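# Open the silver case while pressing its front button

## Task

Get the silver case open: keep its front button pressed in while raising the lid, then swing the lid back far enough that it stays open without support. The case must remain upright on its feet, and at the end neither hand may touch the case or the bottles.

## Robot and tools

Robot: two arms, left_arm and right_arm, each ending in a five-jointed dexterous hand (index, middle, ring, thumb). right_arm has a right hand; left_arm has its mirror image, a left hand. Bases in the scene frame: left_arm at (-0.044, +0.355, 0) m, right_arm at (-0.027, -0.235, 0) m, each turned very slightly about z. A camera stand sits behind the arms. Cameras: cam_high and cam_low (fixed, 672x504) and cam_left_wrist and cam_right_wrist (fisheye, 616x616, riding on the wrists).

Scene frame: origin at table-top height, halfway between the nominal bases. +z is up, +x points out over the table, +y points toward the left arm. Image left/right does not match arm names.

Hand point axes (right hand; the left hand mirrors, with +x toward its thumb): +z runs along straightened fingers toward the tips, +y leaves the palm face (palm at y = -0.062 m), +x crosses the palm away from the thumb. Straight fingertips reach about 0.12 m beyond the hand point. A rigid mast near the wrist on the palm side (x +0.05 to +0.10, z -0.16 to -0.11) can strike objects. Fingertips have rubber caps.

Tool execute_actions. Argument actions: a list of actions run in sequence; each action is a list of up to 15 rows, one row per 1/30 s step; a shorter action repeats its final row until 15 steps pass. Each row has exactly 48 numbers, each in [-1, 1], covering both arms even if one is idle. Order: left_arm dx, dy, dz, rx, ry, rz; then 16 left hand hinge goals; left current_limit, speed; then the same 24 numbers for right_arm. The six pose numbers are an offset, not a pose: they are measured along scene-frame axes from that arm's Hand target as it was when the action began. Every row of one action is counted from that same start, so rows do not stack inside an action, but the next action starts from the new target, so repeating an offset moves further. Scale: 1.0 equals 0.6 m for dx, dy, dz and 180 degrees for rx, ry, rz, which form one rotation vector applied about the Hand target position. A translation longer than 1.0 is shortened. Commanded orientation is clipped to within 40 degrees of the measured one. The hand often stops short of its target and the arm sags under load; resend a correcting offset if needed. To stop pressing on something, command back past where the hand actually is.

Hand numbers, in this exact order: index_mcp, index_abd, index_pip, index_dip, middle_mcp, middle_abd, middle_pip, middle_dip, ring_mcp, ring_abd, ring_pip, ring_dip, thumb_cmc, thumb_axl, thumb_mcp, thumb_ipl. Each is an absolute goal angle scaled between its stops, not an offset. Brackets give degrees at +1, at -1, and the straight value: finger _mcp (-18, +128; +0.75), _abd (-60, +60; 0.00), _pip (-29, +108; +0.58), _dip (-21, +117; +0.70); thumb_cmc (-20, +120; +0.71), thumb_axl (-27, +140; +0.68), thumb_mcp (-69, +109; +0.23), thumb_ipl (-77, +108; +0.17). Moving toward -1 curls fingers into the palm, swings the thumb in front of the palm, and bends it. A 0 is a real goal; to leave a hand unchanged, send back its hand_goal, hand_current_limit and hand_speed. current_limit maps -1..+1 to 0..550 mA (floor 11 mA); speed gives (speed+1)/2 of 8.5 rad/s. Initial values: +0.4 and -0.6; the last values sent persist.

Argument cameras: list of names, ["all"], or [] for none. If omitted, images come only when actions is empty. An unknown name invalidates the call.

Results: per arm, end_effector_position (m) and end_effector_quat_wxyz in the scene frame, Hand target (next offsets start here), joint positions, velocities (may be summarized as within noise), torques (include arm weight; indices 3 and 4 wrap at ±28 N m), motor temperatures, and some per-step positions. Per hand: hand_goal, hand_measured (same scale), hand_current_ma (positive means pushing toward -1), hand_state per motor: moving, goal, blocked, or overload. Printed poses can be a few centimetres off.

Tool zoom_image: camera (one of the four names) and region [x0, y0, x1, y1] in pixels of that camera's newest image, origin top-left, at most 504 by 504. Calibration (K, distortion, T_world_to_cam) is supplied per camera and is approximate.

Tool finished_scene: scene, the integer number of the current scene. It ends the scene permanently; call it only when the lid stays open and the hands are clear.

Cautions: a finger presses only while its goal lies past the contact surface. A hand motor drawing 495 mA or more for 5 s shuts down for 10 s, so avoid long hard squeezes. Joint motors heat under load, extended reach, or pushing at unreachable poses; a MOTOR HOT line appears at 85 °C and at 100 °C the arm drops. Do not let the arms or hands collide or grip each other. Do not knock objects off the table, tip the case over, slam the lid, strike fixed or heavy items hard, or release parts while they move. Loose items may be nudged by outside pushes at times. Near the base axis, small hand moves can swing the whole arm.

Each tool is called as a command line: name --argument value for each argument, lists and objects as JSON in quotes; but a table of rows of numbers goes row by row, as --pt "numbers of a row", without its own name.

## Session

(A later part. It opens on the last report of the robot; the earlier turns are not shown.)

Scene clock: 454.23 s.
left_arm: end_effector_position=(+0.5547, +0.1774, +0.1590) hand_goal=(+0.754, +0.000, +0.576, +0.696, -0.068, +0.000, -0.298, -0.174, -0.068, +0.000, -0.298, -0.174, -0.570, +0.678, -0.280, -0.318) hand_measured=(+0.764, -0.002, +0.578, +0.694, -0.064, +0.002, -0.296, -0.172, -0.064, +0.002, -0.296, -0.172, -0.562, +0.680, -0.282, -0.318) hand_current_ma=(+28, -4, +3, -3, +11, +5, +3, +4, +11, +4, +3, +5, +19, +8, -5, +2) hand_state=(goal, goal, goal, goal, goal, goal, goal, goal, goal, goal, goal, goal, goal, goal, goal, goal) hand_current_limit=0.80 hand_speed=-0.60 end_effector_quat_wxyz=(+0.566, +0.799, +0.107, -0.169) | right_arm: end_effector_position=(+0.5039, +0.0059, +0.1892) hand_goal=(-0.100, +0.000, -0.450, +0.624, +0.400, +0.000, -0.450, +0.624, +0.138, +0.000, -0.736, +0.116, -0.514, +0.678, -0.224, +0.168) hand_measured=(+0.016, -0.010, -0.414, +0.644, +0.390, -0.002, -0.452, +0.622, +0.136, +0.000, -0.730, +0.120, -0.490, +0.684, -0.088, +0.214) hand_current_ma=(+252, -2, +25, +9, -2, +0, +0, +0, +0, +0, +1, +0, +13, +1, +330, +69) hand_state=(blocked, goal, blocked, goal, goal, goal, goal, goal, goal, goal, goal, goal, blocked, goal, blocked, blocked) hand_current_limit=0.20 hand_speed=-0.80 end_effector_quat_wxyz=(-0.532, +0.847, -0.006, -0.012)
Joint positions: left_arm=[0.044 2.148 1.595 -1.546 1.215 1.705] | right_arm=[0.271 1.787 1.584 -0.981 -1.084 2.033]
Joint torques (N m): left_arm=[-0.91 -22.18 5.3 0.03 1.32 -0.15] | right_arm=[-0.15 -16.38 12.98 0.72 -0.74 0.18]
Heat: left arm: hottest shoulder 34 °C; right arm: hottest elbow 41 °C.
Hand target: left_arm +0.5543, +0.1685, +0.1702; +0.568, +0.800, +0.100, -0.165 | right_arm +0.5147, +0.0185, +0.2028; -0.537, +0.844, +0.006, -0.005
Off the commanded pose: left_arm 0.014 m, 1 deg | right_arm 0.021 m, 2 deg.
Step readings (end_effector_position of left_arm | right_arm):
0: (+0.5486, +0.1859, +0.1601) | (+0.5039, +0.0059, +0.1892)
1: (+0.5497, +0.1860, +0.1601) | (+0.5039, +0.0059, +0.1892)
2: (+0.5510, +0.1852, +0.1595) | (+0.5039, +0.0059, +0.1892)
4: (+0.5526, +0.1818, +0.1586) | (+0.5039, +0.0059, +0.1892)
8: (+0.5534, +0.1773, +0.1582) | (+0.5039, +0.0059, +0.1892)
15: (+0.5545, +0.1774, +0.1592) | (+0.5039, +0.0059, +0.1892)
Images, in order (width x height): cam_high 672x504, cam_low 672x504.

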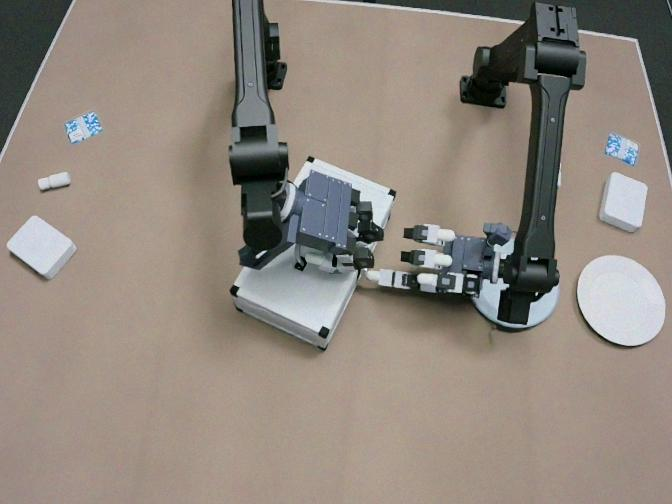

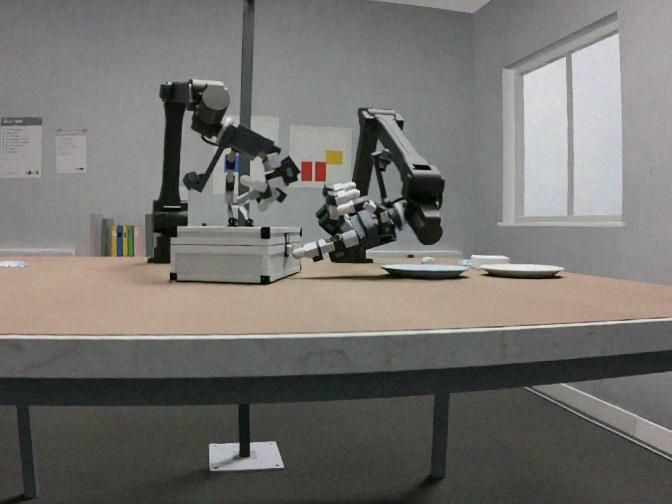

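execute_actions --actions '[[[-0.017,0.025,0.013,0,0,0,0.754,0,0.576,0.696,-0.068,0,-0.299,-0.174,-0.068,0,-0.299,-0.174,-0.571,0.677,-0.281,-0.319,0.8,-0.6,0,0,0,0,0,0,-0.1,0,-0.45,0.623,0.4,0,-0.45,0.623,0.137,0,-0.737,0.116,-0.514,0.677,-0.225,0.168,0.2,-0.8]]]' --cameras '["cam_high","cam_low"]'

zoom_image --camera "cam_high" --region '[340, 230, 440, 310]'

zoom_image --camera "cam_low" --region '[260, 210, 340, 290]'

Scene clock: 462.43 s.
left_arm: end_effector_position=(+0.5475, +0.1798, +0.1668) hand_goal=(+0.754, +0.000, +0.576, +0.696, -0.068, +0.000, -0.298, -0.174, -0.068, +0.000, -0.298, -0.174, -0.570, +0.678, -0.280, -0.318) hand_measured=(+0.764, +0.008, +0.578, +0.694, -0.064, +0.002, -0.296, -0.172, -0.064, +0.002, -0.296, -0.172, -0.562, +0.680, -0.282, -0.318) hand_current_ma=(+28, +15, +4, -3, +11, +5, +3, +4, +11, +4, +3, +5, +19, +8, -5, +2) hand_state=(goal, goal, goal, goal, goal, goal, goal, goal, goal, goal, goal, goal, goal, goal, goal, goal) hand_current_limit=0.80 hand_speed=-0.60 end_effector_quat_wxyz=(+0.567, +0.799, +0.106, -0.171) | right_arm: end_effector_position=(+0.5039, +0.0059, +0.1892) hand_goal=(-0.100, +0.000, -0.450, +0.624, +0.400, +0.000, -0.450, +0.624, +0.138, +0.000, -0.736, +0.116, -0.514, +0.678, -0.224, +0.168) hand_measured=(+0.016, -0.010, -0.414, +0.644, +0.390, -0.002, -0.452, +0.622, +0.136, +0.000, -0.730, +0.120, -0.490, +0.684, -0.088, +0.214) hand_current_ma=(+252, -2, +25, +9, -2, +0, +0, +0, +0, +0, +1, +0, +13, +1, +330, +69) hand_state=(blocked, goal, blocked, goal, goal, goal, goal, goal, goal, goal, goal, goal, blocked, goal, blocked, blocked) hand_current_limit=0.20 hand_speed=-0.80 end_effector_quat_wxyz=(-0.532, +0.847, -0.006, -0.012)
Joint positions: left_arm=[0.048 2.126 1.576 -1.569 1.213 1.725] | right_arm=[0.271 1.787 1.584 -0.981 -1.084 2.033]
Joint torques (N m): left_arm=[0.97 -21.83 5.22 -1.66 0.79 0.33] | right_arm=[-0.15 -16.56 12.94 0.68 -0.74 0.18]
Heat: left arm: hottest shoulder 34 °C; right arm: hottest elbow 41 °C.
Hand target: left_arm +0.5441, +0.1835, +0.1780; +0.568, +0.800, +0.100, -0.165 | right_arm +0.5147, +0.0185, +0.2028; -0.537, +0.844, +0.006, -0.005
Off the commanded pose: left_arm 0.012 m, 1 deg | right_arm 0.021 m, 2 deg.
Step readings (end_effector_position of left_arm | right_arm):
0: (+0.5548, +0.1774, +0.1590) | (+0.5039, +0.0059, +0.1892)
1: (+0.5542, +0.1774, +0.1586) | (+0.5039, +0.0059, +0.1892)
2: (+0.5530, +0.1774, +0.1596) | (+0.5039, +0.0059, +0.1892)
4: (+0.5495, +0.1790, +0.1601) | (+0.5039, +0.0059, +0.1892)
8: (+0.5485, +0.1817, +0.1648) | (+0.5039, +0.0059, +0.1892)
15: (+0.5484, +0.1826, +0.1667) | (+0.5039, +0.0059, +0.1892)
Images, in order (width x height): cam_high 672x504, cam_low 672x504.

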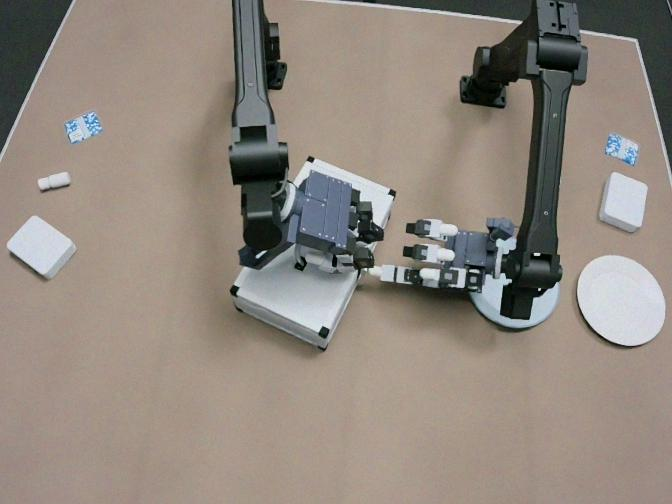

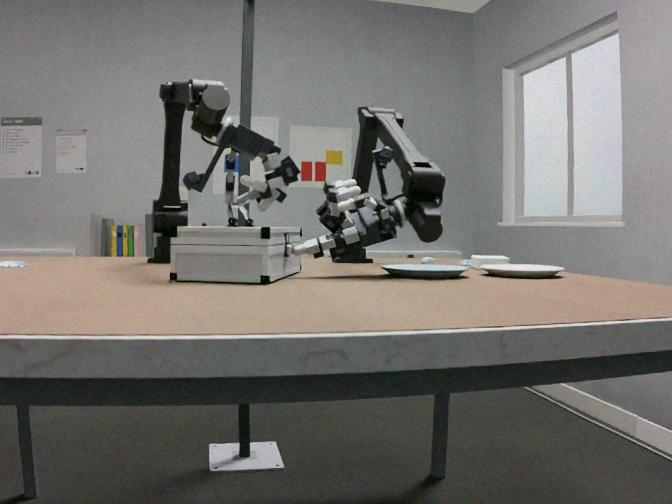

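Scaled by 5.040.

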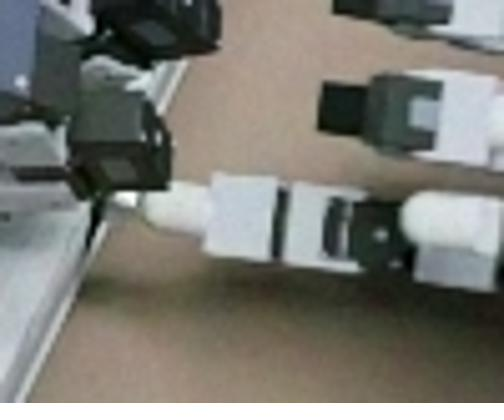

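Scaled by 6.300.

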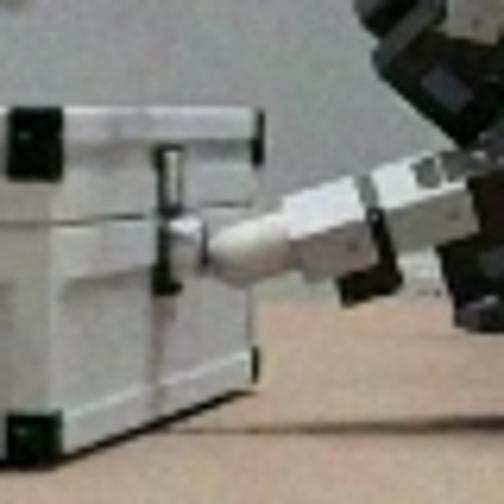

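execute_actions --actions '[[[-0.014,-0.035,0.0,0,0,0,0.754,0,0.576,0.696,-0.068,0,-0.299,-0.174,-0.068,0,-0.299,-0.174,-0.571,0.677,-0.281,-0.319,0.8,-0.6,0,0,0,0,0,0,-0.1,0,-0.45,0.623,0.4,0,-0.45,0.623,0.137,0,-0.737,0.116,-0.514,0.677,-0.225,0.168,0.2,-0.8]]]' --cameras '["cam_high","cam_low"]'

zoom_image --camera "cam_high" --region '[340, 230, 440, 310]'

zoom_image --camera "cam_low" --region '[260, 210, 340, 290]'

Scene clock: 468.97 s.
left_arm: end_effector_position=(+0.5417, +0.1791, +0.1698) hand_goal=(+0.754, +0.000, +0.576, +0.696, -0.068, +0.000, -0.298, -0.174, -0.068, +0.000, -0.298, -0.174, -0.570, +0.678, -0.280, -0.318) hand_measured=(+0.772, +0.038, +0.582, +0.698, -0.064, +0.002, -0.296, -0.172, -0.064, +0.002, -0.296, -0.172, -0.562, +0.680, -0.282, -0.318) hand_current_ma=(+57, +109, +14, +5, +11, +5, +3, +4, +11, +4, +3, +5, +19, +8, -5, +2) hand_state=(goal, blocked, goal, goal, goal, goal, goal, goal, goal, goal, goal, goal, goal, goal, goal, goal) hand_current_limit=0.80 hand_speed=-0.60 end_effector_quat_wxyz=(+0.569, +0.799, +0.109, -0.160) | right_arm: end_effector_position=(+0.5039, +0.0059, +0.1892) hand_goal=(-0.100, +0.000, -0.450, +0.624, +0.400, +0.000, -0.450, +0.624, +0.138, +0.000, -0.736, +0.116, -0.514, +0.678, -0.224, +0.168) hand_measured=(+0.016, -0.010, -0.414, +0.644, +0.390, -0.002, -0.452, +0.622, +0.136, +0.000, -0.730, +0.120, -0.490, +0.684, -0.088, +0.214) hand_current_ma=(+252, -2, +25, +9, -2, +0, +0, +0, +0, +0, +1, +0, +13, +1, +330, +69) hand_state=(blocked, goal, blocked, goal, goal, goal, goal, goal, goal, goal, goal, goal, blocked, goal, blocked, blocked) hand_current_limit=0.20 hand_speed=-0.80 end_effector_quat_wxyz=(-0.532, +0.847, -0.006, -0.012)
Joint positions: left_arm=[0.047 2.091 1.529 -1.499 1.222 1.678] | right_arm=[0.271 1.787 1.584 -0.981 -1.084 2.033]
Joint torques (N m): left_arm=[-1.2 -21.25 4.72 -0.17 1.24 -0.1] | right_arm=[-0.21 -16.26 13.05 0.66 -0.74 0.17]
Heat: left arm: hottest shoulder 34 °C; right arm: hottest elbow 42 °C.
Hand target: left_arm +0.5357, +0.1625, +0.1780; +0.568, +0.800, +0.100, -0.165 | right_arm +0.5147, +0.0185, +0.2028; -0.537, +0.844, +0.006, -0.005
Off the commanded pose: left_arm 0.020 m, 1 deg | right_arm 0.021 m, 2 deg.
Step readings (end_effector_position of left_arm | right_arm):
0: (+0.5475, +0.1798, +0.1668) | (+0.5039, +0.0059, +0.1892)
1: (+0.5469, +0.1799, +0.1659) | (+0.5039, +0.0059, +0.1892)
2: (+0.5449, +0.1790, +0.1658) | (+0.5039, +0.0059, +0.1892)
4: (+0.5415, +0.1790, +0.1659) | (+0.5039, +0.0059, +0.1892)
8: (+0.5410, +0.1791, +0.1701) | (+0.5039, +0.0059, +0.1892)
15: (+0.5416, +0.1791, +0.1699) | (+0.5039, +0.0059, +0.1892)
Images, in order (width x height): cam_high 672x504, cam_low 672x504.

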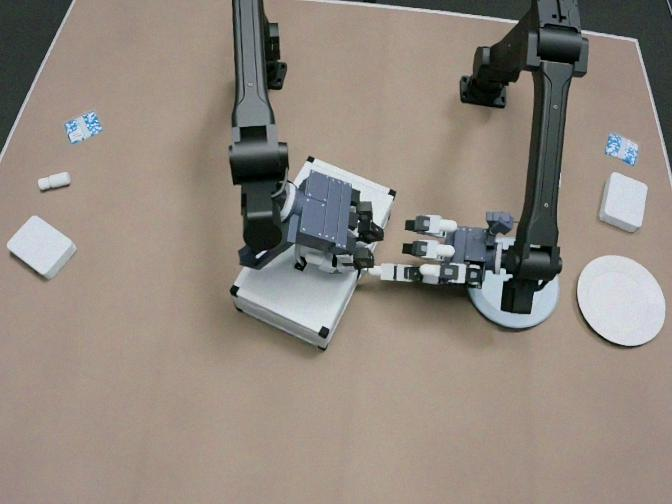

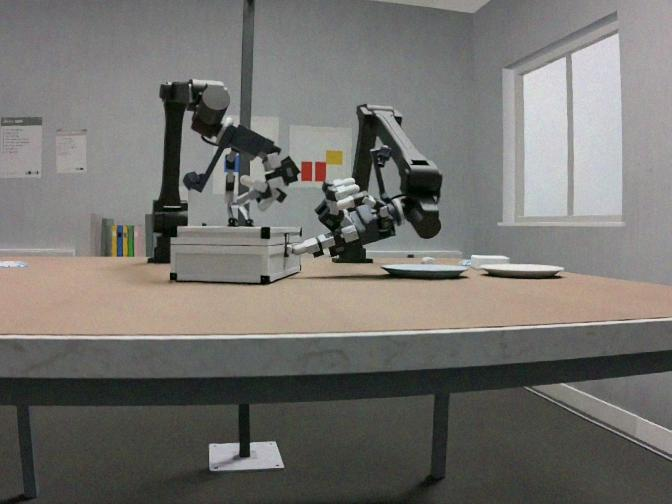

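Scaled by 5.040.

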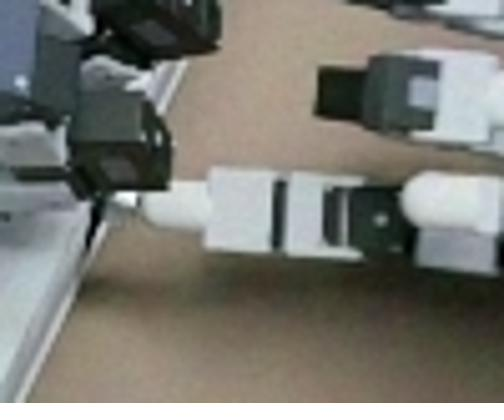

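Scaled by 6.300.

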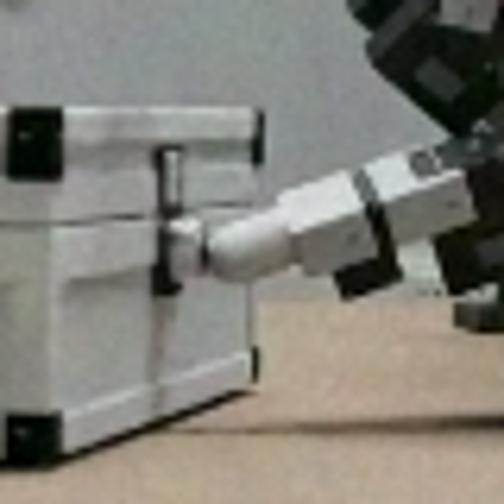

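execute_actions --actions '[[[-0.008,-0.035,0.0,0,0,0,0.754,0,0.576,0.696,-0.068,0,-0.299,-0.174,-0.068,0,-0.299,-0.174,-0.571,0.677,-0.281,-0.319,0.8,-0.6,0,0,0,0,0,0,-0.1,0,-0.45,0.623,0.4,0,-0.45,0.623,0.137,0,-0.737,0.116,-0.514,0.677,-0.225,0.168,0.2,-0.8]]]' --cameras '["cam_high","cam_low"]'

zoom_image --camera "cam_high" --region '[340, 230, 440, 310]'

zoom_image --camera "cam_low" --region '[260, 210, 340, 290]'

Scene clock: 474.57 s.
left_arm: end_effector_position=(+0.5417, +0.1738, +0.1738) hand_goal=(+0.754, +0.000, +0.576, +0.696, -0.068, +0.000, -0.298, -0.174, -0.068, +0.000, -0.298, -0.174, -0.570, +0.678, -0.280, -0.318) hand_measured=(+0.790, +0.018, +0.596, +0.704, -0.064, +0.002, -0.296, -0.172, -0.064, +0.002, -0.296, -0.172, -0.562, +0.680, -0.282, -0.318) hand_current_ma=(+126, +43, +56, +19, +11, +5, +3, +4, +11, +4, +3, +5, +18, +7, -5, +2) hand_state=(blocked, goal, goal, goal, goal, goal, goal, goal, goal, goal, goal, goal, goal, goal, goal, goal) hand_current_limit=0.80 hand_speed=-0.60 end_effector_quat_wxyz=(+0.569, +0.800, +0.117, -0.150) | right_arm: end_effector_position=(+0.5039, +0.0059, +0.1892) hand_goal=(-0.100, +0.000, -0.450, +0.624, +0.400, +0.000, -0.450, +0.624, +0.138, +0.000, -0.736, +0.116, -0.514, +0.678, -0.224, +0.168) hand_measured=(+0.016, -0.010, -0.414, +0.644, +0.390, -0.002, -0.452, +0.622, +0.136, +0.000, -0.730, +0.120, -0.490, +0.684, -0.088, +0.214) hand_current_ma=(+252, -2, +25, +9, -2, +0, +0, +0, +0, +0, +1, +0, +13, +1, +330, +69) hand_state=(blocked, goal, blocked, goal, goal, goal, goal, goal, goal, goal, goal, goal, blocked, goal, blocked, blocked) hand_current_limit=0.20 hand_speed=-0.80 end_effector_quat_wxyz=(-0.532, +0.847, -0.006, -0.012)
Joint positions: left_arm=[0.036 2.054 1.489 -1.393 1.233 1.576] | right_arm=[0.271 1.787 1.584 -0.981 -1.084 2.033]
Joint torques (N m): left_arm=[-3.66 -20.13 4.72 0.1 1.44 -0.11] | right_arm=[-0.15 -16.85 13.03 0.64 -0.74 0.16]
Heat: left arm: hottest shoulder 33 °C; right arm: hottest elbow 42 °C.
Hand target: left_arm +0.5309, +0.1415, +0.1780; +0.568, +0.800, +0.100, -0.165 | right_arm +0.5147, +0.0185, +0.2028; -0.537, +0.844, +0.006, -0.005
Off the commanded pose: left_arm 0.034 m, 3 deg | right_arm 0.021 m, 2 deg.
Step readings (end_effector_position of left_arm | right_arm):
0: (+0.5417, +0.1791, +0.1698) | (+0.5039, +0.0059, +0.1892)
1: (+0.5416, +0.1784, +0.1692) | (+0.5039, +0.0059, +0.1892)
2: (+0.5415, +0.1776, +0.1701) | (+0.5039, +0.0059, +0.1892)
4: (+0.5397, +0.1751, +0.1706) | (+0.5039, +0.0059, +0.1892)
8: (+0.5404, +0.1744, +0.1742) | (+0.5039, +0.0059, +0.1892)
15: (+0.5411, +0.1737, +0.1741) | (+0.5039, +0.0059, +0.1892)
Images, in order (width x height): cam_high 672x504, cam_low 672x504.

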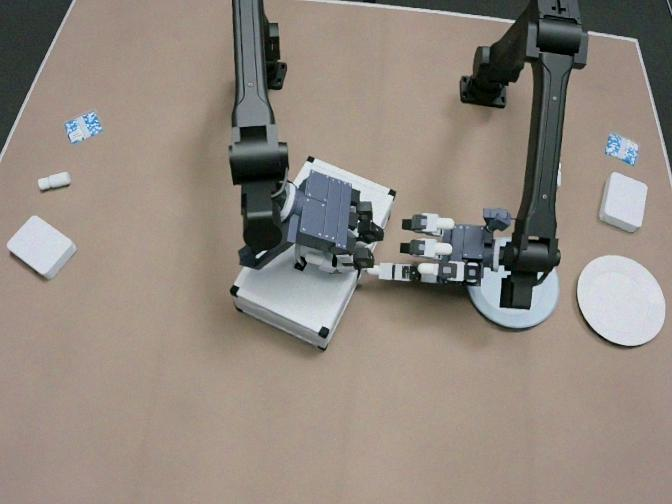

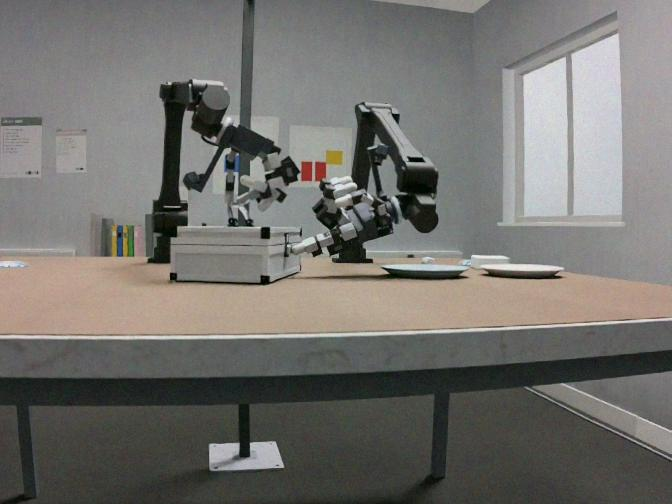

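Scaled by 5.040.

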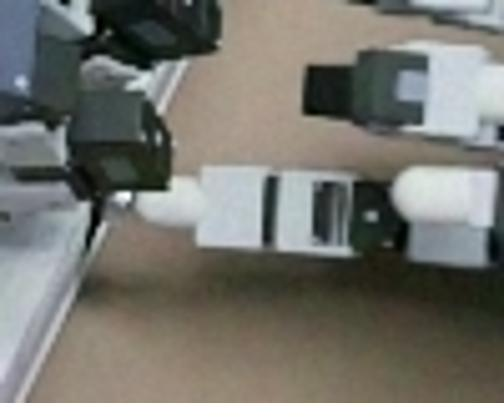

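Scaled by 6.300.

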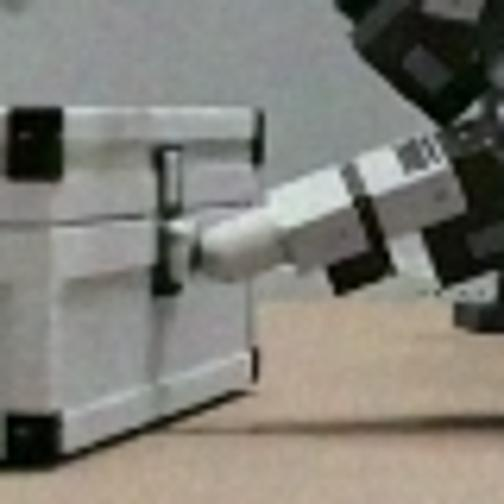

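execute_actions --actions '[[[-0.008,-0.03,-0.01,0,0,0,0.754,0,0.576,0.696,-0.068,0,-0.299,-0.174,-0.068,0,-0.299,-0.174,-0.571,0.677,-0.281,-0.319,0.8,-0.6,0,0,0,0,0,0,-0.1,0,-0.45,0.623,0.4,0,-0.45,0.623,0.137,0,-0.737,0.116,-0.514,0.677,-0.225,0.168,0.2,-0.8]]]' --cameras '["cam_high","cam_low"]'

zoom_image --camera "cam_high" --region '[340, 230, 440, 310]'

zoom_image --camera "cam_low" --region '[260, 210, 340, 290]'

Scene clock: 480.70 s.
left_arm: end_effector_position=(+0.5412, +0.1694, +0.1739) hand_goal=(+0.754, +0.000, +0.576, +0.696, -0.068, +0.000, -0.298, -0.174, -0.068, +0.000, -0.298, -0.174, -0.570, +0.678, -0.280, -0.318) hand_measured=(+0.796, -0.012, +0.600, +0.706, -0.062, +0.002, -0.296, -0.172, -0.062, +0.002, -0.296, -0.172, -0.564, +0.680, -0.282, -0.318) hand_current_ma=(+152, -28, +72, +25, +13, +5, +3, +4, +13, +4, +3, +5, +17, +7, -5, +2) hand_state=(blocked, goal, blocked, goal, goal, goal, goal, goal, goal, goal, goal, goal, goal, goal, goal, goal) hand_current_limit=0.80 hand_speed=-0.60 end_effector_quat_wxyz=(+0.570, +0.800, +0.123, -0.140) | right_arm: end_effector_position=(+0.5039, +0.0059, +0.1892) hand_goal=(-0.100, +0.000, -0.450, +0.624, +0.400, +0.000, -0.450, +0.624, +0.138, +0.000, -0.736, +0.116, -0.514, +0.678, -0.224, +0.168) hand_measured=(+0.016, -0.010, -0.414, +0.644, +0.390, -0.002, -0.452, +0.622, +0.136, +0.000, -0.730, +0.120, -0.490, +0.684, -0.088, +0.214) hand_current_ma=(+251, -2, +25, +9, -2, +0, +0, +0, +0, +0, +1, +0, +13, +1, +330, +69) hand_state=(blocked, goal, blocked, goal, goal, goal, goal, goal, goal, goal, goal, goal, blocked, goal, blocked, blocked) hand_current_limit=0.20 hand_speed=-0.80 end_effector_quat_wxyz=(-0.532, +0.847, -0.006, -0.012)
Joint positions: left_arm=[0.027 2.025 1.447 -1.282 1.241 1.483] | right_arm=[0.271 1.787 1.584 -0.981 -1.084 2.033]
Joint torques (N m): left_arm=[-5.42 -19.43 4.59 0.4 1.53 -0.06] | right_arm=[0.03 -16.62 13 0.66 -0.74 0.16]
Heat: left arm: hottest shoulder 34 °C; right arm: hottest elbow 42 °C.
Hand target: left_arm +0.5261, +0.1235, +0.1720; +0.568, +0.800, +0.100, -0.165 | right_arm +0.5147, +0.0185, +0.2028; -0.537, +0.844, +0.006, -0.005
Off the commanded pose: left_arm 0.048 m, 4 deg | right_arm 0.021 m, 2 deg.
Step readings (end_effector_position of left_arm | right_arm):
0: (+0.5417, +0.1738, +0.1738) | (+0.5039, +0.0059, +0.1892)
1: (+0.5418, +0.1730, +0.1738) | (+0.5039, +0.0059, +0.1892)
2: (+0.5411, +0.1723, +0.1729) | (+0.5039, +0.0059, +0.1892)
4: (+0.5396, +0.1706, +0.1723) | (+0.5039, +0.0059, +0.1892)
8: (+0.5401, +0.1700, +0.1749) | (+0.5039, +0.0059, +0.1892)
15: (+0.5414, +0.1702, +0.1747) | (+0.5039, +0.0059, +0.1892)
Images, in order (width x height): cam_high 672x504, cam_low 672x504.

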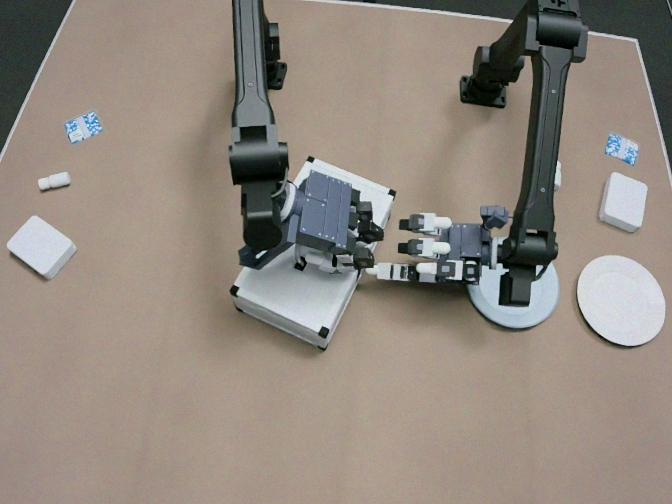

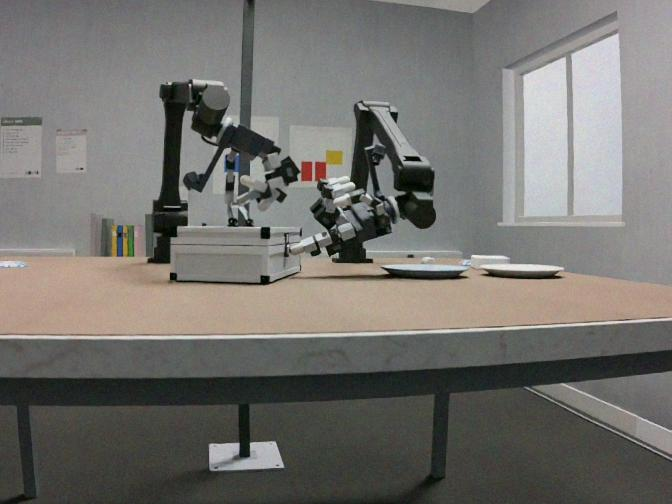

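Scaled by 5.040.

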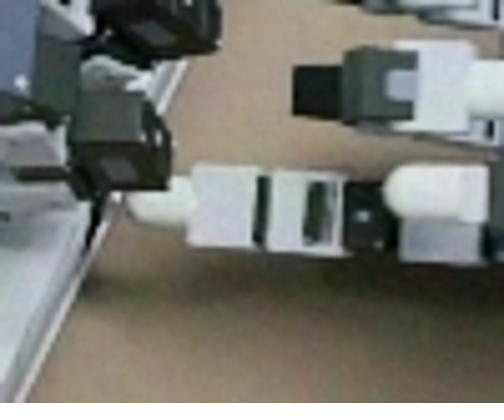

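Scaled by 6.300.

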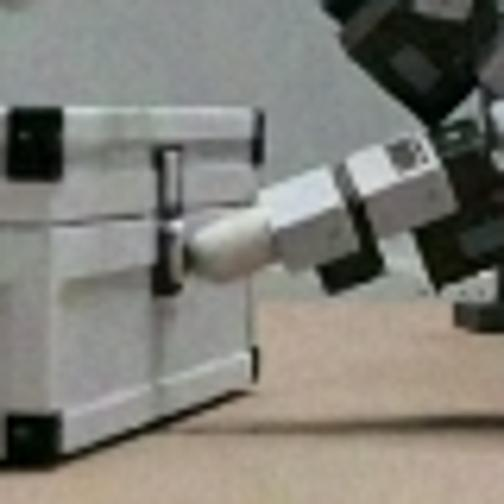

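execute_actions --actions '[[[0,0,0,0,0,0,0.754,0,0.576,0.696,-0.068,0,-0.299,-0.174,-0.068,0,-0.299,-0.174,-0.571,0.677,-0.281,-0.319,0.8,-0.6,-0.005,-0.01,0.03,0,0,0,-0.2,0,-0.45,0.623,0.4,0,-0.45,0.623,0.137,0,-0.737,0.116,-0.514,0.677,-0.225,0.168,0.4,-0.8]],[[0,0,0,0,0,0,0.754,0,0.576,0.696,-0.068,0,-0.299,-0.174,-0.068,0,-0.299,-0.174,-0.571,0.677,-0.281,-0.319,0.8,-0.6,-0.003,-0.005,0.03,0,0,0,-0.2,0,-0.45,0.623,0.4,0,-0.45,0.623,0.137,0,-0.737,0.116,-0.514,0.677,-0.225,0.168,0.4,-0.8]]]' --cameras '["cam_right_wrist","cam_low"]'

zoom_image --camera "cam_low" --region '[160, 150, 340, 290]'

Scene clock: 487.90 s.
left_arm: end_effector_position=(+0.5413, +0.1694, +0.1738) hand_goal=(+0.754, +0.000, +0.576, +0.696, -0.068, +0.000, -0.298, -0.174, -0.068, +0.000, -0.298, -0.174, -0.570, +0.678, -0.280, -0.318) hand_measured=(+0.796, -0.012, +0.600, +0.706, -0.062, +0.002, -0.296, -0.172, -0.062, +0.002, -0.296, -0.172, -0.564, +0.680, -0.282, -0.318) hand_current_ma=(+152, -28, +72, +25, +13, +5, +3, +4, +13, +4, +3, +5, +17, +7, -5, +2) hand_state=(blocked, goal, blocked, goal, goal, goal, goal, goal, goal, goal, goal, goal, goal, goal, goal, goal) hand_current_limit=0.80 hand_speed=-0.60 end_effector_quat_wxyz=(+0.570, +0.800, +0.124, -0.140) | right_arm: end_effector_position=(+0.4978, +0.0046, +0.2095) hand_goal=(-0.200, +0.000, -0.450, +0.624, +0.400, +0.000, -0.450, +0.624, +0.138, +0.000, -0.736, +0.116, -0.514, +0.678, -0.224, +0.168) hand_measured=(-0.028, -0.010, -0.420, +0.642, +0.392, -0.002, -0.452, +0.622, +0.136, +0.000, -0.730, +0.120, -0.496, +0.682, -0.098, +0.214) hand_current_ma=(+385, -2, +18, +7, -2, +0, +0, +0, +0, +0, +1, +0, +7, +1, +385, +69) hand_state=(blocked, goal, blocked, goal, goal, goal, goal, goal, goal, goal, goal, goal, goal, goal, blocked, blocked) hand_current_limit=0.40 hand_speed=-0.80 end_effector_quat_wxyz=(-0.528, +0.848, -0.015, -0.030)
Joint positions: left_arm=[0.027 2.025 1.447 -1.282 1.241 1.481] | right_arm=[0.271 1.787 1.641 -1.085 -1.085 2.025]
Joint torques (N m): left_arm=[-5.48 -19.14 4.59 0.62 1.56 -0.09] | right_arm=[-1.61 -18.32 13.39 0.29 -0.92 0]
Heat: left arm: hottest shoulder 33 °C; right arm: hottest elbow 42 °C.
Hand target: left_arm +0.5261, +0.1235, +0.1720; +0.568, +0.800, +0.100, -0.165 | right_arm +0.5099, +0.0095, +0.2388; -0.537, +0.844, +0.006, -0.005
Off the commanded pose: left_arm 0.048 m, 4 deg | right_arm 0.032 m, 4 deg.
Step readings (end_effector_position of left_arm | right_arm):
0: (+0.5412, +0.1694, +0.1739) | (+0.5039, +0.0059, +0.1892)
1: (+0.5412, +0.1694, +0.1739) | (+0.5039, +0.0059, +0.1895)
2: (+0.5412, +0.1694, +0.1739) | (+0.5019, +0.0055, +0.1909)
4: (+0.5413, +0.1694, +0.1738) | (+0.4998, +0.0052, +0.1940)
8: (+0.5413, +0.1694, +0.1738) | (+0.4989, +0.0068, +0.1968)
15: (+0.5413, +0.1694, +0.1738) | (+0.4983, +0.0067, +0.1968)
16: (+0.5413, +0.1694, +0.1738) | (+0.4981, +0.0066, +0.1970)
17: (+0.5413, +0.1694, +0.1738) | (+0.4960, +0.0061, +0.1985)
19: (+0.5413, +0.1694, +0.1738) | (+0.4948, +0.0050, +0.2021)
23: (+0.5413, +0.1694, +0.1738) | (+0.4977, +0.0046, +0.2085)
30: (+0.5413, +0.1694, +0.1738) | (+0.4978, +0.0046, +0.2095)
camera_calibration:
cam_right_wrist: T_world_to_cam=[[-0.814377, -0.347485, -0.464805, 0.525972], [-0.23946, -0.52836, 0.814552, -0.121923], [-0.528629, 0.774654, 0.347076, 0.30401], [0, 0, 0, 1]] pos_world=[0.559852, -0.117155, 0.238273]
Images, in order (width x height): cam_low 672x504, cam_right_wrist 616x616.

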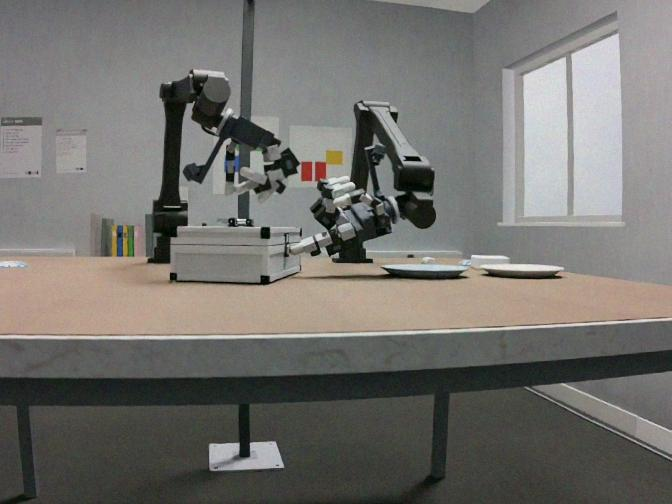

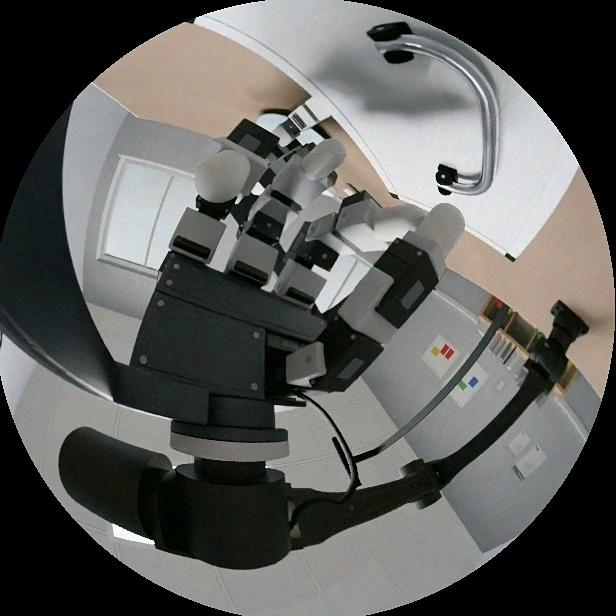

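Scaled by 2.800.

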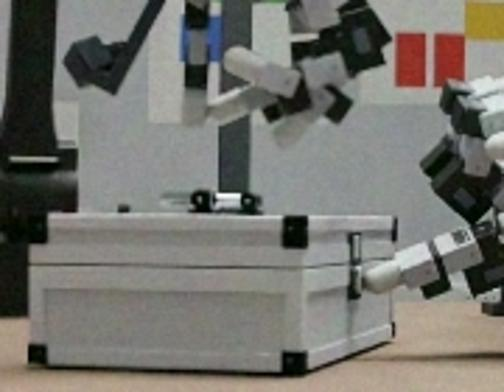

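execute_actions --actions '[[[0,0,0,0,0,0,0.754,0,0.576,0.696,-0.068,0,-0.299,-0.174,-0.068,0,-0.299,-0.174,-0.571,0.677,-0.281,-0.319,0.8,-0.6,-0.016,-0.056,-0.07,0,0,0,0.233,0,-0.518,0.623,0.4,0,-0.45,0.623,0.137,0,-0.737,0.116,-0.514,0.677,0.056,0.168,0.4,-0.6]],[[0,0,0,0,0,0,0.754,0,0.576,0.696,-0.068,0,-0.299,-0.174,-0.068,0,-0.299,-0.174,-0.571,0.677,-0.281,-0.319,0.8,-0.6,0,0,-0.06,0,0,0,0.233,0,-0.518,0.623,0.4,0,-0.45,0.623,0.137,0,-0.737,0.116,-0.514,0.677,0.056,0.168,0.4,-0.6]]]' --cameras '["cam_right_wrist","cam_low"]'

zoom_image --camera "cam_right_wrist" --region '[280, 0, 560, 260]'

zoom_image --camera "cam_low" --region '[180, 160, 280, 260]'

Scene clock: 517.27 s.
left_arm: end_effector_position=(+0.5413, +0.1694, +0.1738) hand_goal=(+0.754, +0.000, +0.576, +0.696, -0.068, +0.000, -0.298, -0.174, -0.068, +0.000, -0.298, -0.174, -0.570, +0.678, -0.280, -0.318) hand_measured=(+0.796, -0.012, +0.600, +0.706, -0.062, +0.002, -0.296, -0.172, -0.062, +0.002, -0.296, -0.172, -0.564, +0.680, -0.282, -0.318) hand_current_ma=(+152, -28, +72, +25, +13, +5, +3, +4, +13, +4, +3, +5, +17, +7, -5, +2) hand_state=(blocked, goal, blocked, goal, goal, goal, goal, goal, goal, goal, goal, goal, goal, goal, goal, goal) hand_current_limit=0.80 hand_speed=-0.60 end_effector_quat_wxyz=(+0.570, +0.800, +0.124, -0.140) | right_arm: end_effector_position=(+0.4967, -0.0317, +0.1668) hand_goal=(+0.234, +0.000, -0.518, +0.624, +0.400, +0.000, -0.450, +0.624, +0.138, +0.000, -0.736, +0.116, -0.514, +0.678, +0.056, +0.168) hand_measured=(+0.228, -0.004, -0.512, +0.628, +0.394, -0.002, -0.452, +0.622, +0.136, +0.000, -0.730, +0.120, -0.514, +0.680, +0.054, +0.170) hand_current_ma=(-1, +0, +1, +0, -1, +0, +0, +0, +0, +0, +1, +0, +0, +0, +0, +0) hand_state=(goal, goal, goal, goal, goal, goal, goal, goal, goal, goal, goal, goal, goal, goal, goal, goal) hand_current_limit=0.40 hand_speed=-0.60 end_effector_quat_wxyz=(-0.535, +0.845, -0.003, -0.006)
Joint positions: left_arm=[0.027 2.025 1.447 -1.282 1.241 1.481] | right_arm=[0.207 1.775 1.512 -1.017 -1.108 1.907]
Joint torques (N m): left_arm=[-5.25 -19.43 4.66 0.51 1.56 -0.1] | right_arm=[-0.62 -15.56 8.94 1.24 -0.79 0]
Heat: left arm: hottest shoulder 32 °C; right arm: hottest elbow 44 °C.
Hand target: left_arm +0.5261, +0.1235, +0.1720; +0.568, +0.800, +0.100, -0.165 | right_arm +0.5003, -0.0241, +0.1608; -0.537, +0.844, +0.006, -0.005
Off the commanded pose: left_arm 0.048 m, 4 deg | right_arm 0.010 m, 1 deg.
Step readings (end_effector_position of left_arm | right_arm):
0: (+0.5413, +0.1694, +0.1738) | (+0.4978, +0.0046, +0.2095)
1: (+0.5413, +0.1694, +0.1738) | (+0.4970, +0.0049, +0.2075)
2: (+0.5413, +0.1694, +0.1738) | (+0.4960, +0.0020, +0.2052)
4: (+0.5413, +0.1694, +0.1738) | (+0.4917, -0.0039, +0.1984)
8: (+0.5413, +0.1694, +0.1738) | (+0.4966, -0.0220, +0.1904)
15: (+0.5413, +0.1694, +0.1738) | (+0.5018, -0.0303, +0.1898)
16: (+0.5413, +0.1694, +0.1738) | (+0.5010, -0.0295, +0.1884)
17: (+0.5413, +0.1694, +0.1738) | (+0.5024, -0.0290, +0.1856)
19: (+0.5413, +0.1694, +0.1738) | (+0.5003, -0.0286, +0.1775)
23: (+0.5413, +0.1694, +0.1738) | (+0.4944, -0.0295, +0.1667)
30: (+0.5413, +0.1694, +0.1738) | (+0.4961, -0.0301, +0.1668)
camera_calibration:
cam_right_wrist: T_world_to_cam=[[-0.789918, -0.335259, -0.51345, 0.488931], [-0.286237, -0.538906, 0.792243, -0.079987], [-0.542308, 0.772775, 0.329729, 0.356049], [0, 0, 0, 1]] pos_world=[0.556408, -0.154333, 0.197011]
Images, in order (width x height): cam_low 672x504, cam_right_wrist 616x616.

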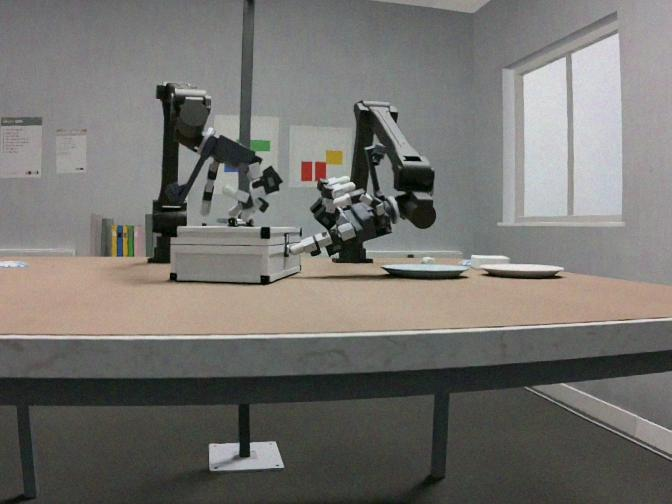

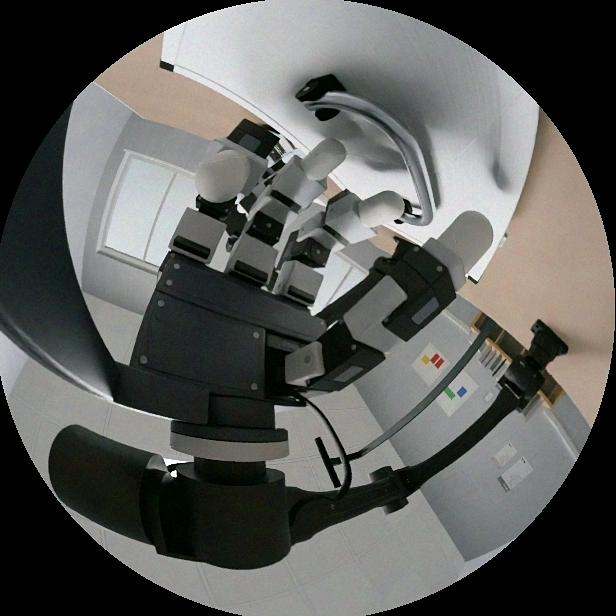

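Scaled by 1.800 from the camera's 616x616 image, which has a finer 880x880 frame.

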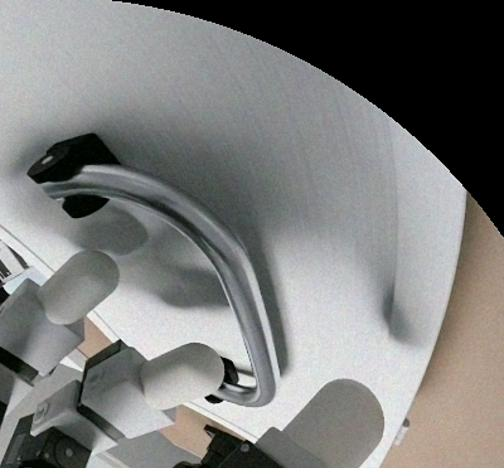

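Scaled by 5.040.

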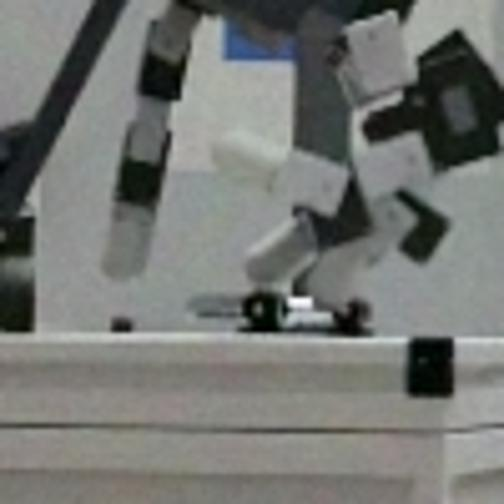

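execute_actions --actions '[[[0,0,0,0,0,0,0.754,0,0.576,0.696,-0.068,0,-0.299,-0.174,-0.068,0,-0.299,-0.174,-0.571,0.677,-0.281,-0.319,0.8,-0.6,-0.003,0.015,-0.046,0,0,0,0.233,0,-0.518,0.623,0.4,0,-0.45,0.623,0.137,0,-0.737,0.116,-0.514,0.677,0.056,0.168,0.4,-0.6]]]' --cameras '["cam_right_wrist","cam_low"]'

zoom_image --camera "cam_right_wrist" --region '[280, 0, 560, 260]'

zoom_image --camera "cam_low" --region '[180, 160, 280, 260]'

Scene clock: 523.13 s.
left_arm: end_effector_position=(+0.5413, +0.1694, +0.1738) hand_goal=(+0.754, +0.000, +0.576, +0.696, -0.068, +0.000, -0.298, -0.174, -0.068, +0.000, -0.298, -0.174, -0.570, +0.678, -0.280, -0.318) hand_measured=(+0.796, -0.012, +0.600, +0.706, -0.062, +0.002, -0.296, -0.172, -0.062, +0.002, -0.296, -0.172, -0.564, +0.680, -0.282, -0.318) hand_current_ma=(+152, -28, +72, +25, +13, +5, +3, +4, +13, +4, +3, +5, +17, +7, -5, +2) hand_state=(blocked, goal, blocked, goal, goal, goal, goal, goal, goal, goal, goal, goal, goal, goal, goal, goal) hand_current_limit=0.80 hand_speed=-0.60 end_effector_quat_wxyz=(+0.570, +0.800, +0.124, -0.140) | right_arm: end_effector_position=(+0.5006, -0.0209, +0.1510) hand_goal=(+0.234, +0.000, -0.518, +0.624, +0.400, +0.000, -0.450, +0.624, +0.138, +0.000, -0.736, +0.116, -0.514, +0.678, +0.056, +0.168) hand_measured=(+0.228, -0.002, -0.514, +0.628, +0.388, -0.002, -0.470, +0.612, +0.136, +0.000, -0.730, +0.120, -0.514, +0.680, +0.054, +0.170) hand_current_ma=(-1, +0, +1, +0, -4, +0, -9, -3, +0, +0, +1, +0, +0, +0, +0, +0) hand_state=(goal, goal, goal, goal, goal, goal, blocked, goal, goal, goal, goal, goal, goal, goal, goal, goal) hand_current_limit=0.40 hand_speed=-0.60 end_effector_quat_wxyz=(-0.540, +0.842, +0.014, +0.009)
Joint positions: left_arm=[0.027 2.025 1.447 -1.282 1.241 1.481] | right_arm=[0.224 1.779 1.471 -0.916 -1.111 1.921]
Joint torques (N m): left_arm=[-5.6 -19.43 4.62 0.47 1.6 -0.1] | right_arm=[-0.5 -15.09 7.72 1.36 -0.5 0.19]
Heat: left arm: hottest shoulder 32 °C; right arm: hottest elbow 43 °C.
Hand target: left_arm +0.5261, +0.1235, +0.1720; +0.568, +0.800, +0.100, -0.165 | right_arm +0.4985, -0.0151, +0.1332; -0.537, +0.844, +0.006, -0.005
Off the commanded pose: left_arm 0.048 m, 4 deg | right_arm 0.019 m, 2 deg.
Step readings (end_effector_position of left_arm | right_arm):
0: (+0.5413, +0.1694, +0.1738) | (+0.4967, -0.0317, +0.1668)
1: (+0.5413, +0.1694, +0.1738) | (+0.4964, -0.0307, +0.1649)
2: (+0.5413, +0.1694, +0.1738) | (+0.4998, -0.0295, +0.1619)
4: (+0.5413, +0.1694, +0.1738) | (+0.5008, -0.0267, +0.1545)
8: (+0.5413, +0.1694, +0.1738) | (+0.5005, -0.0211, +0.1509)
15: (+0.5413, +0.1694, +0.1738) | (+0.5006, -0.0209, +0.1510)
camera_calibration:
cam_right_wrist: T_world_to_cam=[[-0.76378, -0.33847, -0.549616, 0.479839], [-0.312221, -0.551522, 0.773526, -0.0450257], [-0.56494, 0.762405, 0.315564, 0.368196], [0, 0, 0, 1]] pos_world=[0.560442, -0.143136, 0.182366]
Images, in order (width x height): cam_low 672x504, cam_right_wrist 616x616.

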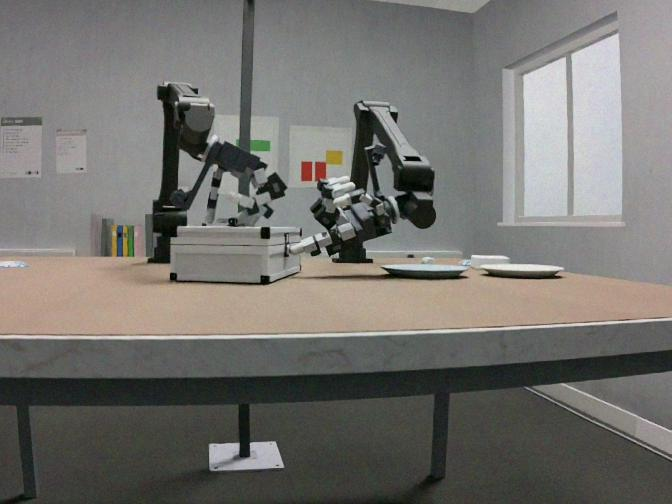

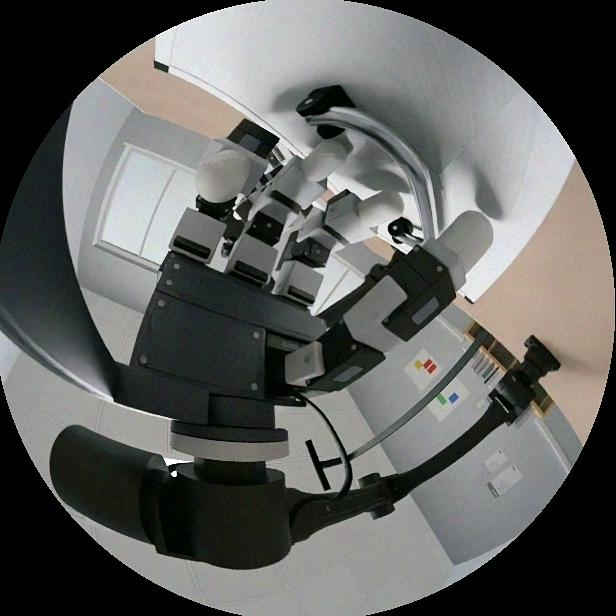

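Scaled by 1.800 from the camera's 616x616 image, which has a finer 880x880 frame.

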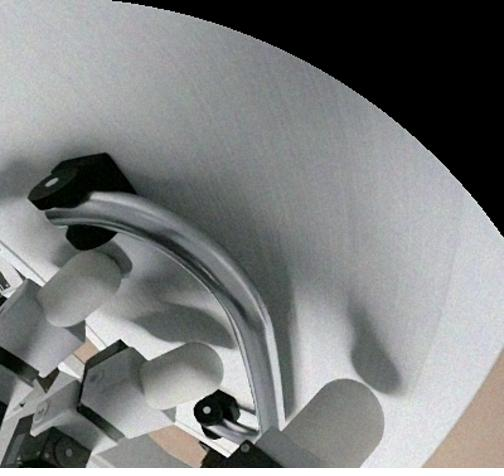

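Scaled by 5.040.

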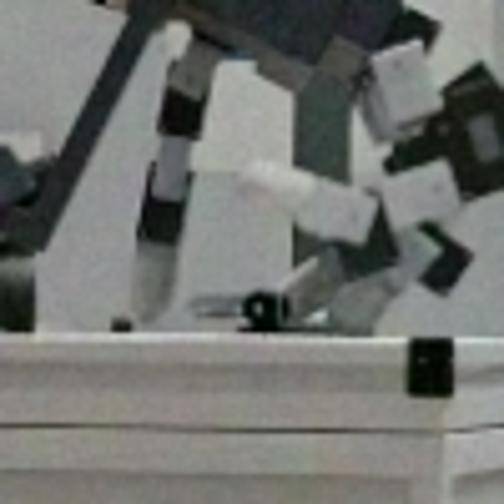

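execute_actions --actions '[[[0,0,0,0,0,0,0.754,0,0.576,0.696,-0.068,0,-0.299,-0.174,-0.068,0,-0.299,-0.174,-0.571,0.677,-0.281,-0.319,0.8,-0.6,-0.005,-0.003,-0.012,0,0,0,0.233,0,-0.518,0.623,0.35,0,-0.7,0.5,0.137,0,-0.737,0.116,-0.514,0.677,0.056,0.168,0.4,-0.6]],[[0,0,0,0,0,0,0.754,0,0.576,0.696,-0.068,0,-0.299,-0.174,-0.068,0,-0.299,-0.174,-0.571,0.677,-0.281,-0.319,0.8,-0.6,0,0,0,0,0,0,-0.1,0,-0.45,0.623,0.35,0,-0.7,0.5,0.137,0,-0.737,0.116,-0.514,0.677,-0.225,0.168,0.5,-0.7]]]' --cameras '["cam_right_wrist","cam_low"]'

zoom_image --camera "cam_low" --region '[180, 160, 280, 260]'

Scene clock: 531.30 s.
left_arm: end_effector_position=(+0.5415, +0.1694, +0.1738) hand_goal=(+0.754, +0.000, +0.576, +0.696, -0.068, +0.000, -0.298, -0.174, -0.068, +0.000, -0.298, -0.174, -0.570, +0.678, -0.280, -0.318) hand_measured=(+0.796, -0.014, +0.600, +0.706, -0.062, +0.002, -0.296, -0.172, -0.062, +0.002, -0.296, -0.172, -0.564, +0.680, -0.282, -0.318) hand_current_ma=(+152, -32, +72, +25, +13, +5, +3, +4, +13, +4, +3, +5, +17, +7, -5, +2) hand_state=(blocked, goal, blocked, goal, goal, goal, goal, goal, goal, goal, goal, goal, goal, goal, goal, goal) hand_current_limit=0.80 hand_speed=-0.60 end_effector_quat_wxyz=(+0.570, +0.800, +0.124, -0.140) | right_arm: end_effector_position=(+0.4969, -0.0205, +0.1445) hand_goal=(-0.100, +0.000, -0.450, +0.624, +0.350, +0.000, -0.700, +0.500, +0.138, +0.000, -0.736, +0.116, -0.514, +0.678, -0.224, +0.168) hand_measured=(+0.066, -0.004, -0.426, +0.634, +0.348, -0.002, -0.694, +0.504, +0.136, +0.000, -0.730, +0.120, -0.514, +0.678, -0.074, +0.198) hand_current_ma=(+413, +0, +12, +3, +0, +0, +1, +0, +0, +0, +1, +0, +0, +0, +413, +33) hand_state=(blocked, goal, blocked, goal, goal, goal, goal, goal, goal, goal, goal, goal, goal, goal, blocked, blocked) hand_current_limit=0.50 hand_speed=-0.70 end_effector_quat_wxyz=(-0.539, +0.842, +0.008, +0.004)
Joint positions: left_arm=[0.027 2.025 1.447 -1.281 1.241 1.48] | right_arm=[0.225 1.779 1.452 -0.898 -1.11 1.936]
Joint torques (N m): left_arm=[-5.54 -19.55 4.67 0.35 1.58 -0.04] | right_arm=[-0.44 -15.27 7.47 1.2 -0.56 0.03]
Heat: left arm: hottest shoulder 32 °C; right arm: hottest elbow 42 °C.
Hand target: left_arm +0.5261, +0.1235, +0.1720; +0.568, +0.800, +0.100, -0.165 | right_arm +0.4955, -0.0169, +0.1260; -0.537, +0.844, +0.006, -0.005
Off the commanded pose: left_arm 0.048 m, 4 deg | right_arm 0.019 m, 1 deg.
Step readings (end_effector_position of left_arm | right_arm):
0: (+0.5413, +0.1694, +0.1738) | (+0.5006, -0.0209, +0.1510)
1: (+0.5413, +0.1694, +0.1738) | (+0.4998, -0.0210, +0.1499)
2: (+0.5413, +0.1694, +0.1738) | (+0.5000, -0.0210, +0.1491)
4: (+0.5413, +0.1694, +0.1738) | (+0.4971, -0.0214, +0.1443)
8: (+0.5414, +0.1694, +0.1737) | (+0.4969, -0.0204, +0.1445)
15: (+0.5415, +0.1694, +0.1738) | (+0.4969, -0.0204, +0.1445)
16: (+0.5415, +0.1694, +0.1738) | (+0.4969, -0.0204, +0.1445)
17: (+0.5415, +0.1694, +0.1738) | (+0.4969, -0.0204, +0.1445)
19: (+0.5415, +0.1694, +0.1738) | (+0.4968, -0.0206, +0.1444)
23: (+0.5415, +0.1694, +0.1738) | (+0.4969, -0.0214, +0.1444)
30: (+0.5415, +0.1694, +0.1738) | (+0.4969, -0.0205, +0.1445)
camera_calibration:
cam_right_wrist: T_world_to_cam=[[-0.773087, -0.335056, -0.538585, 0.476621], [-0.304552, -0.548752, 0.778536, -0.0453035], [-0.556403, 0.765903, 0.322191, 0.362794], [0, 0, 0, 1]] pos_world=[0.556532, -0.143031, 0.175082]
Images, in order (width x height): cam_low 672x504, cam_right_wrist 616x616.

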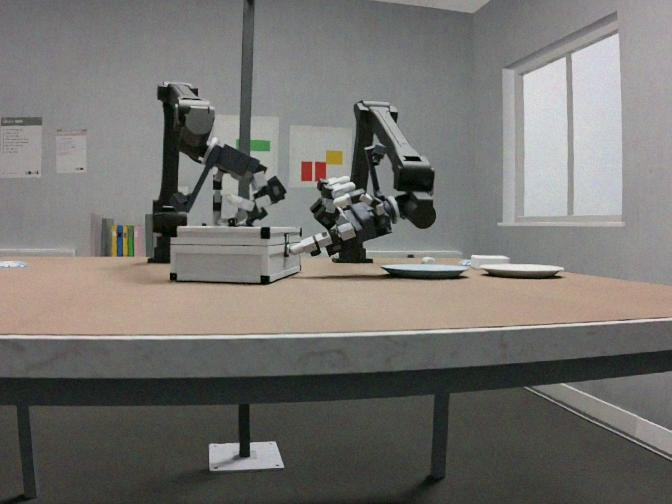

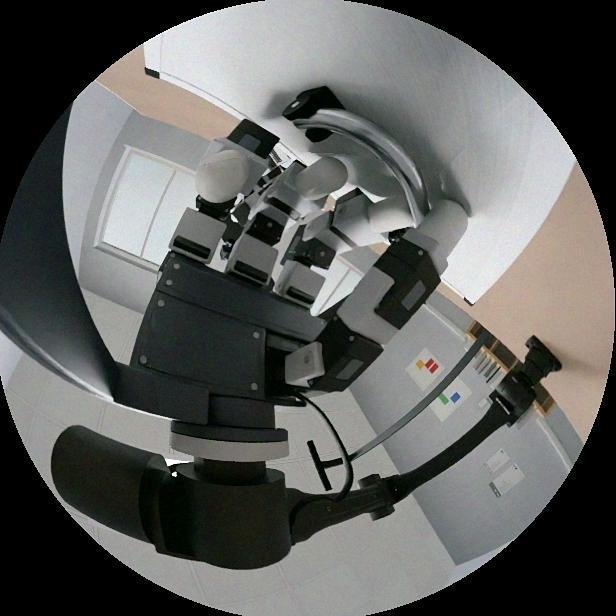

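Scaled by 5.040.

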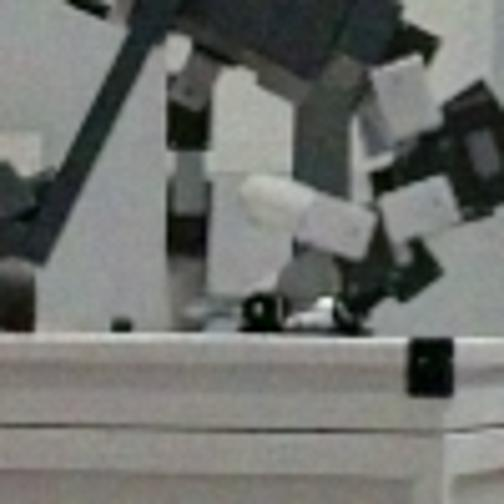

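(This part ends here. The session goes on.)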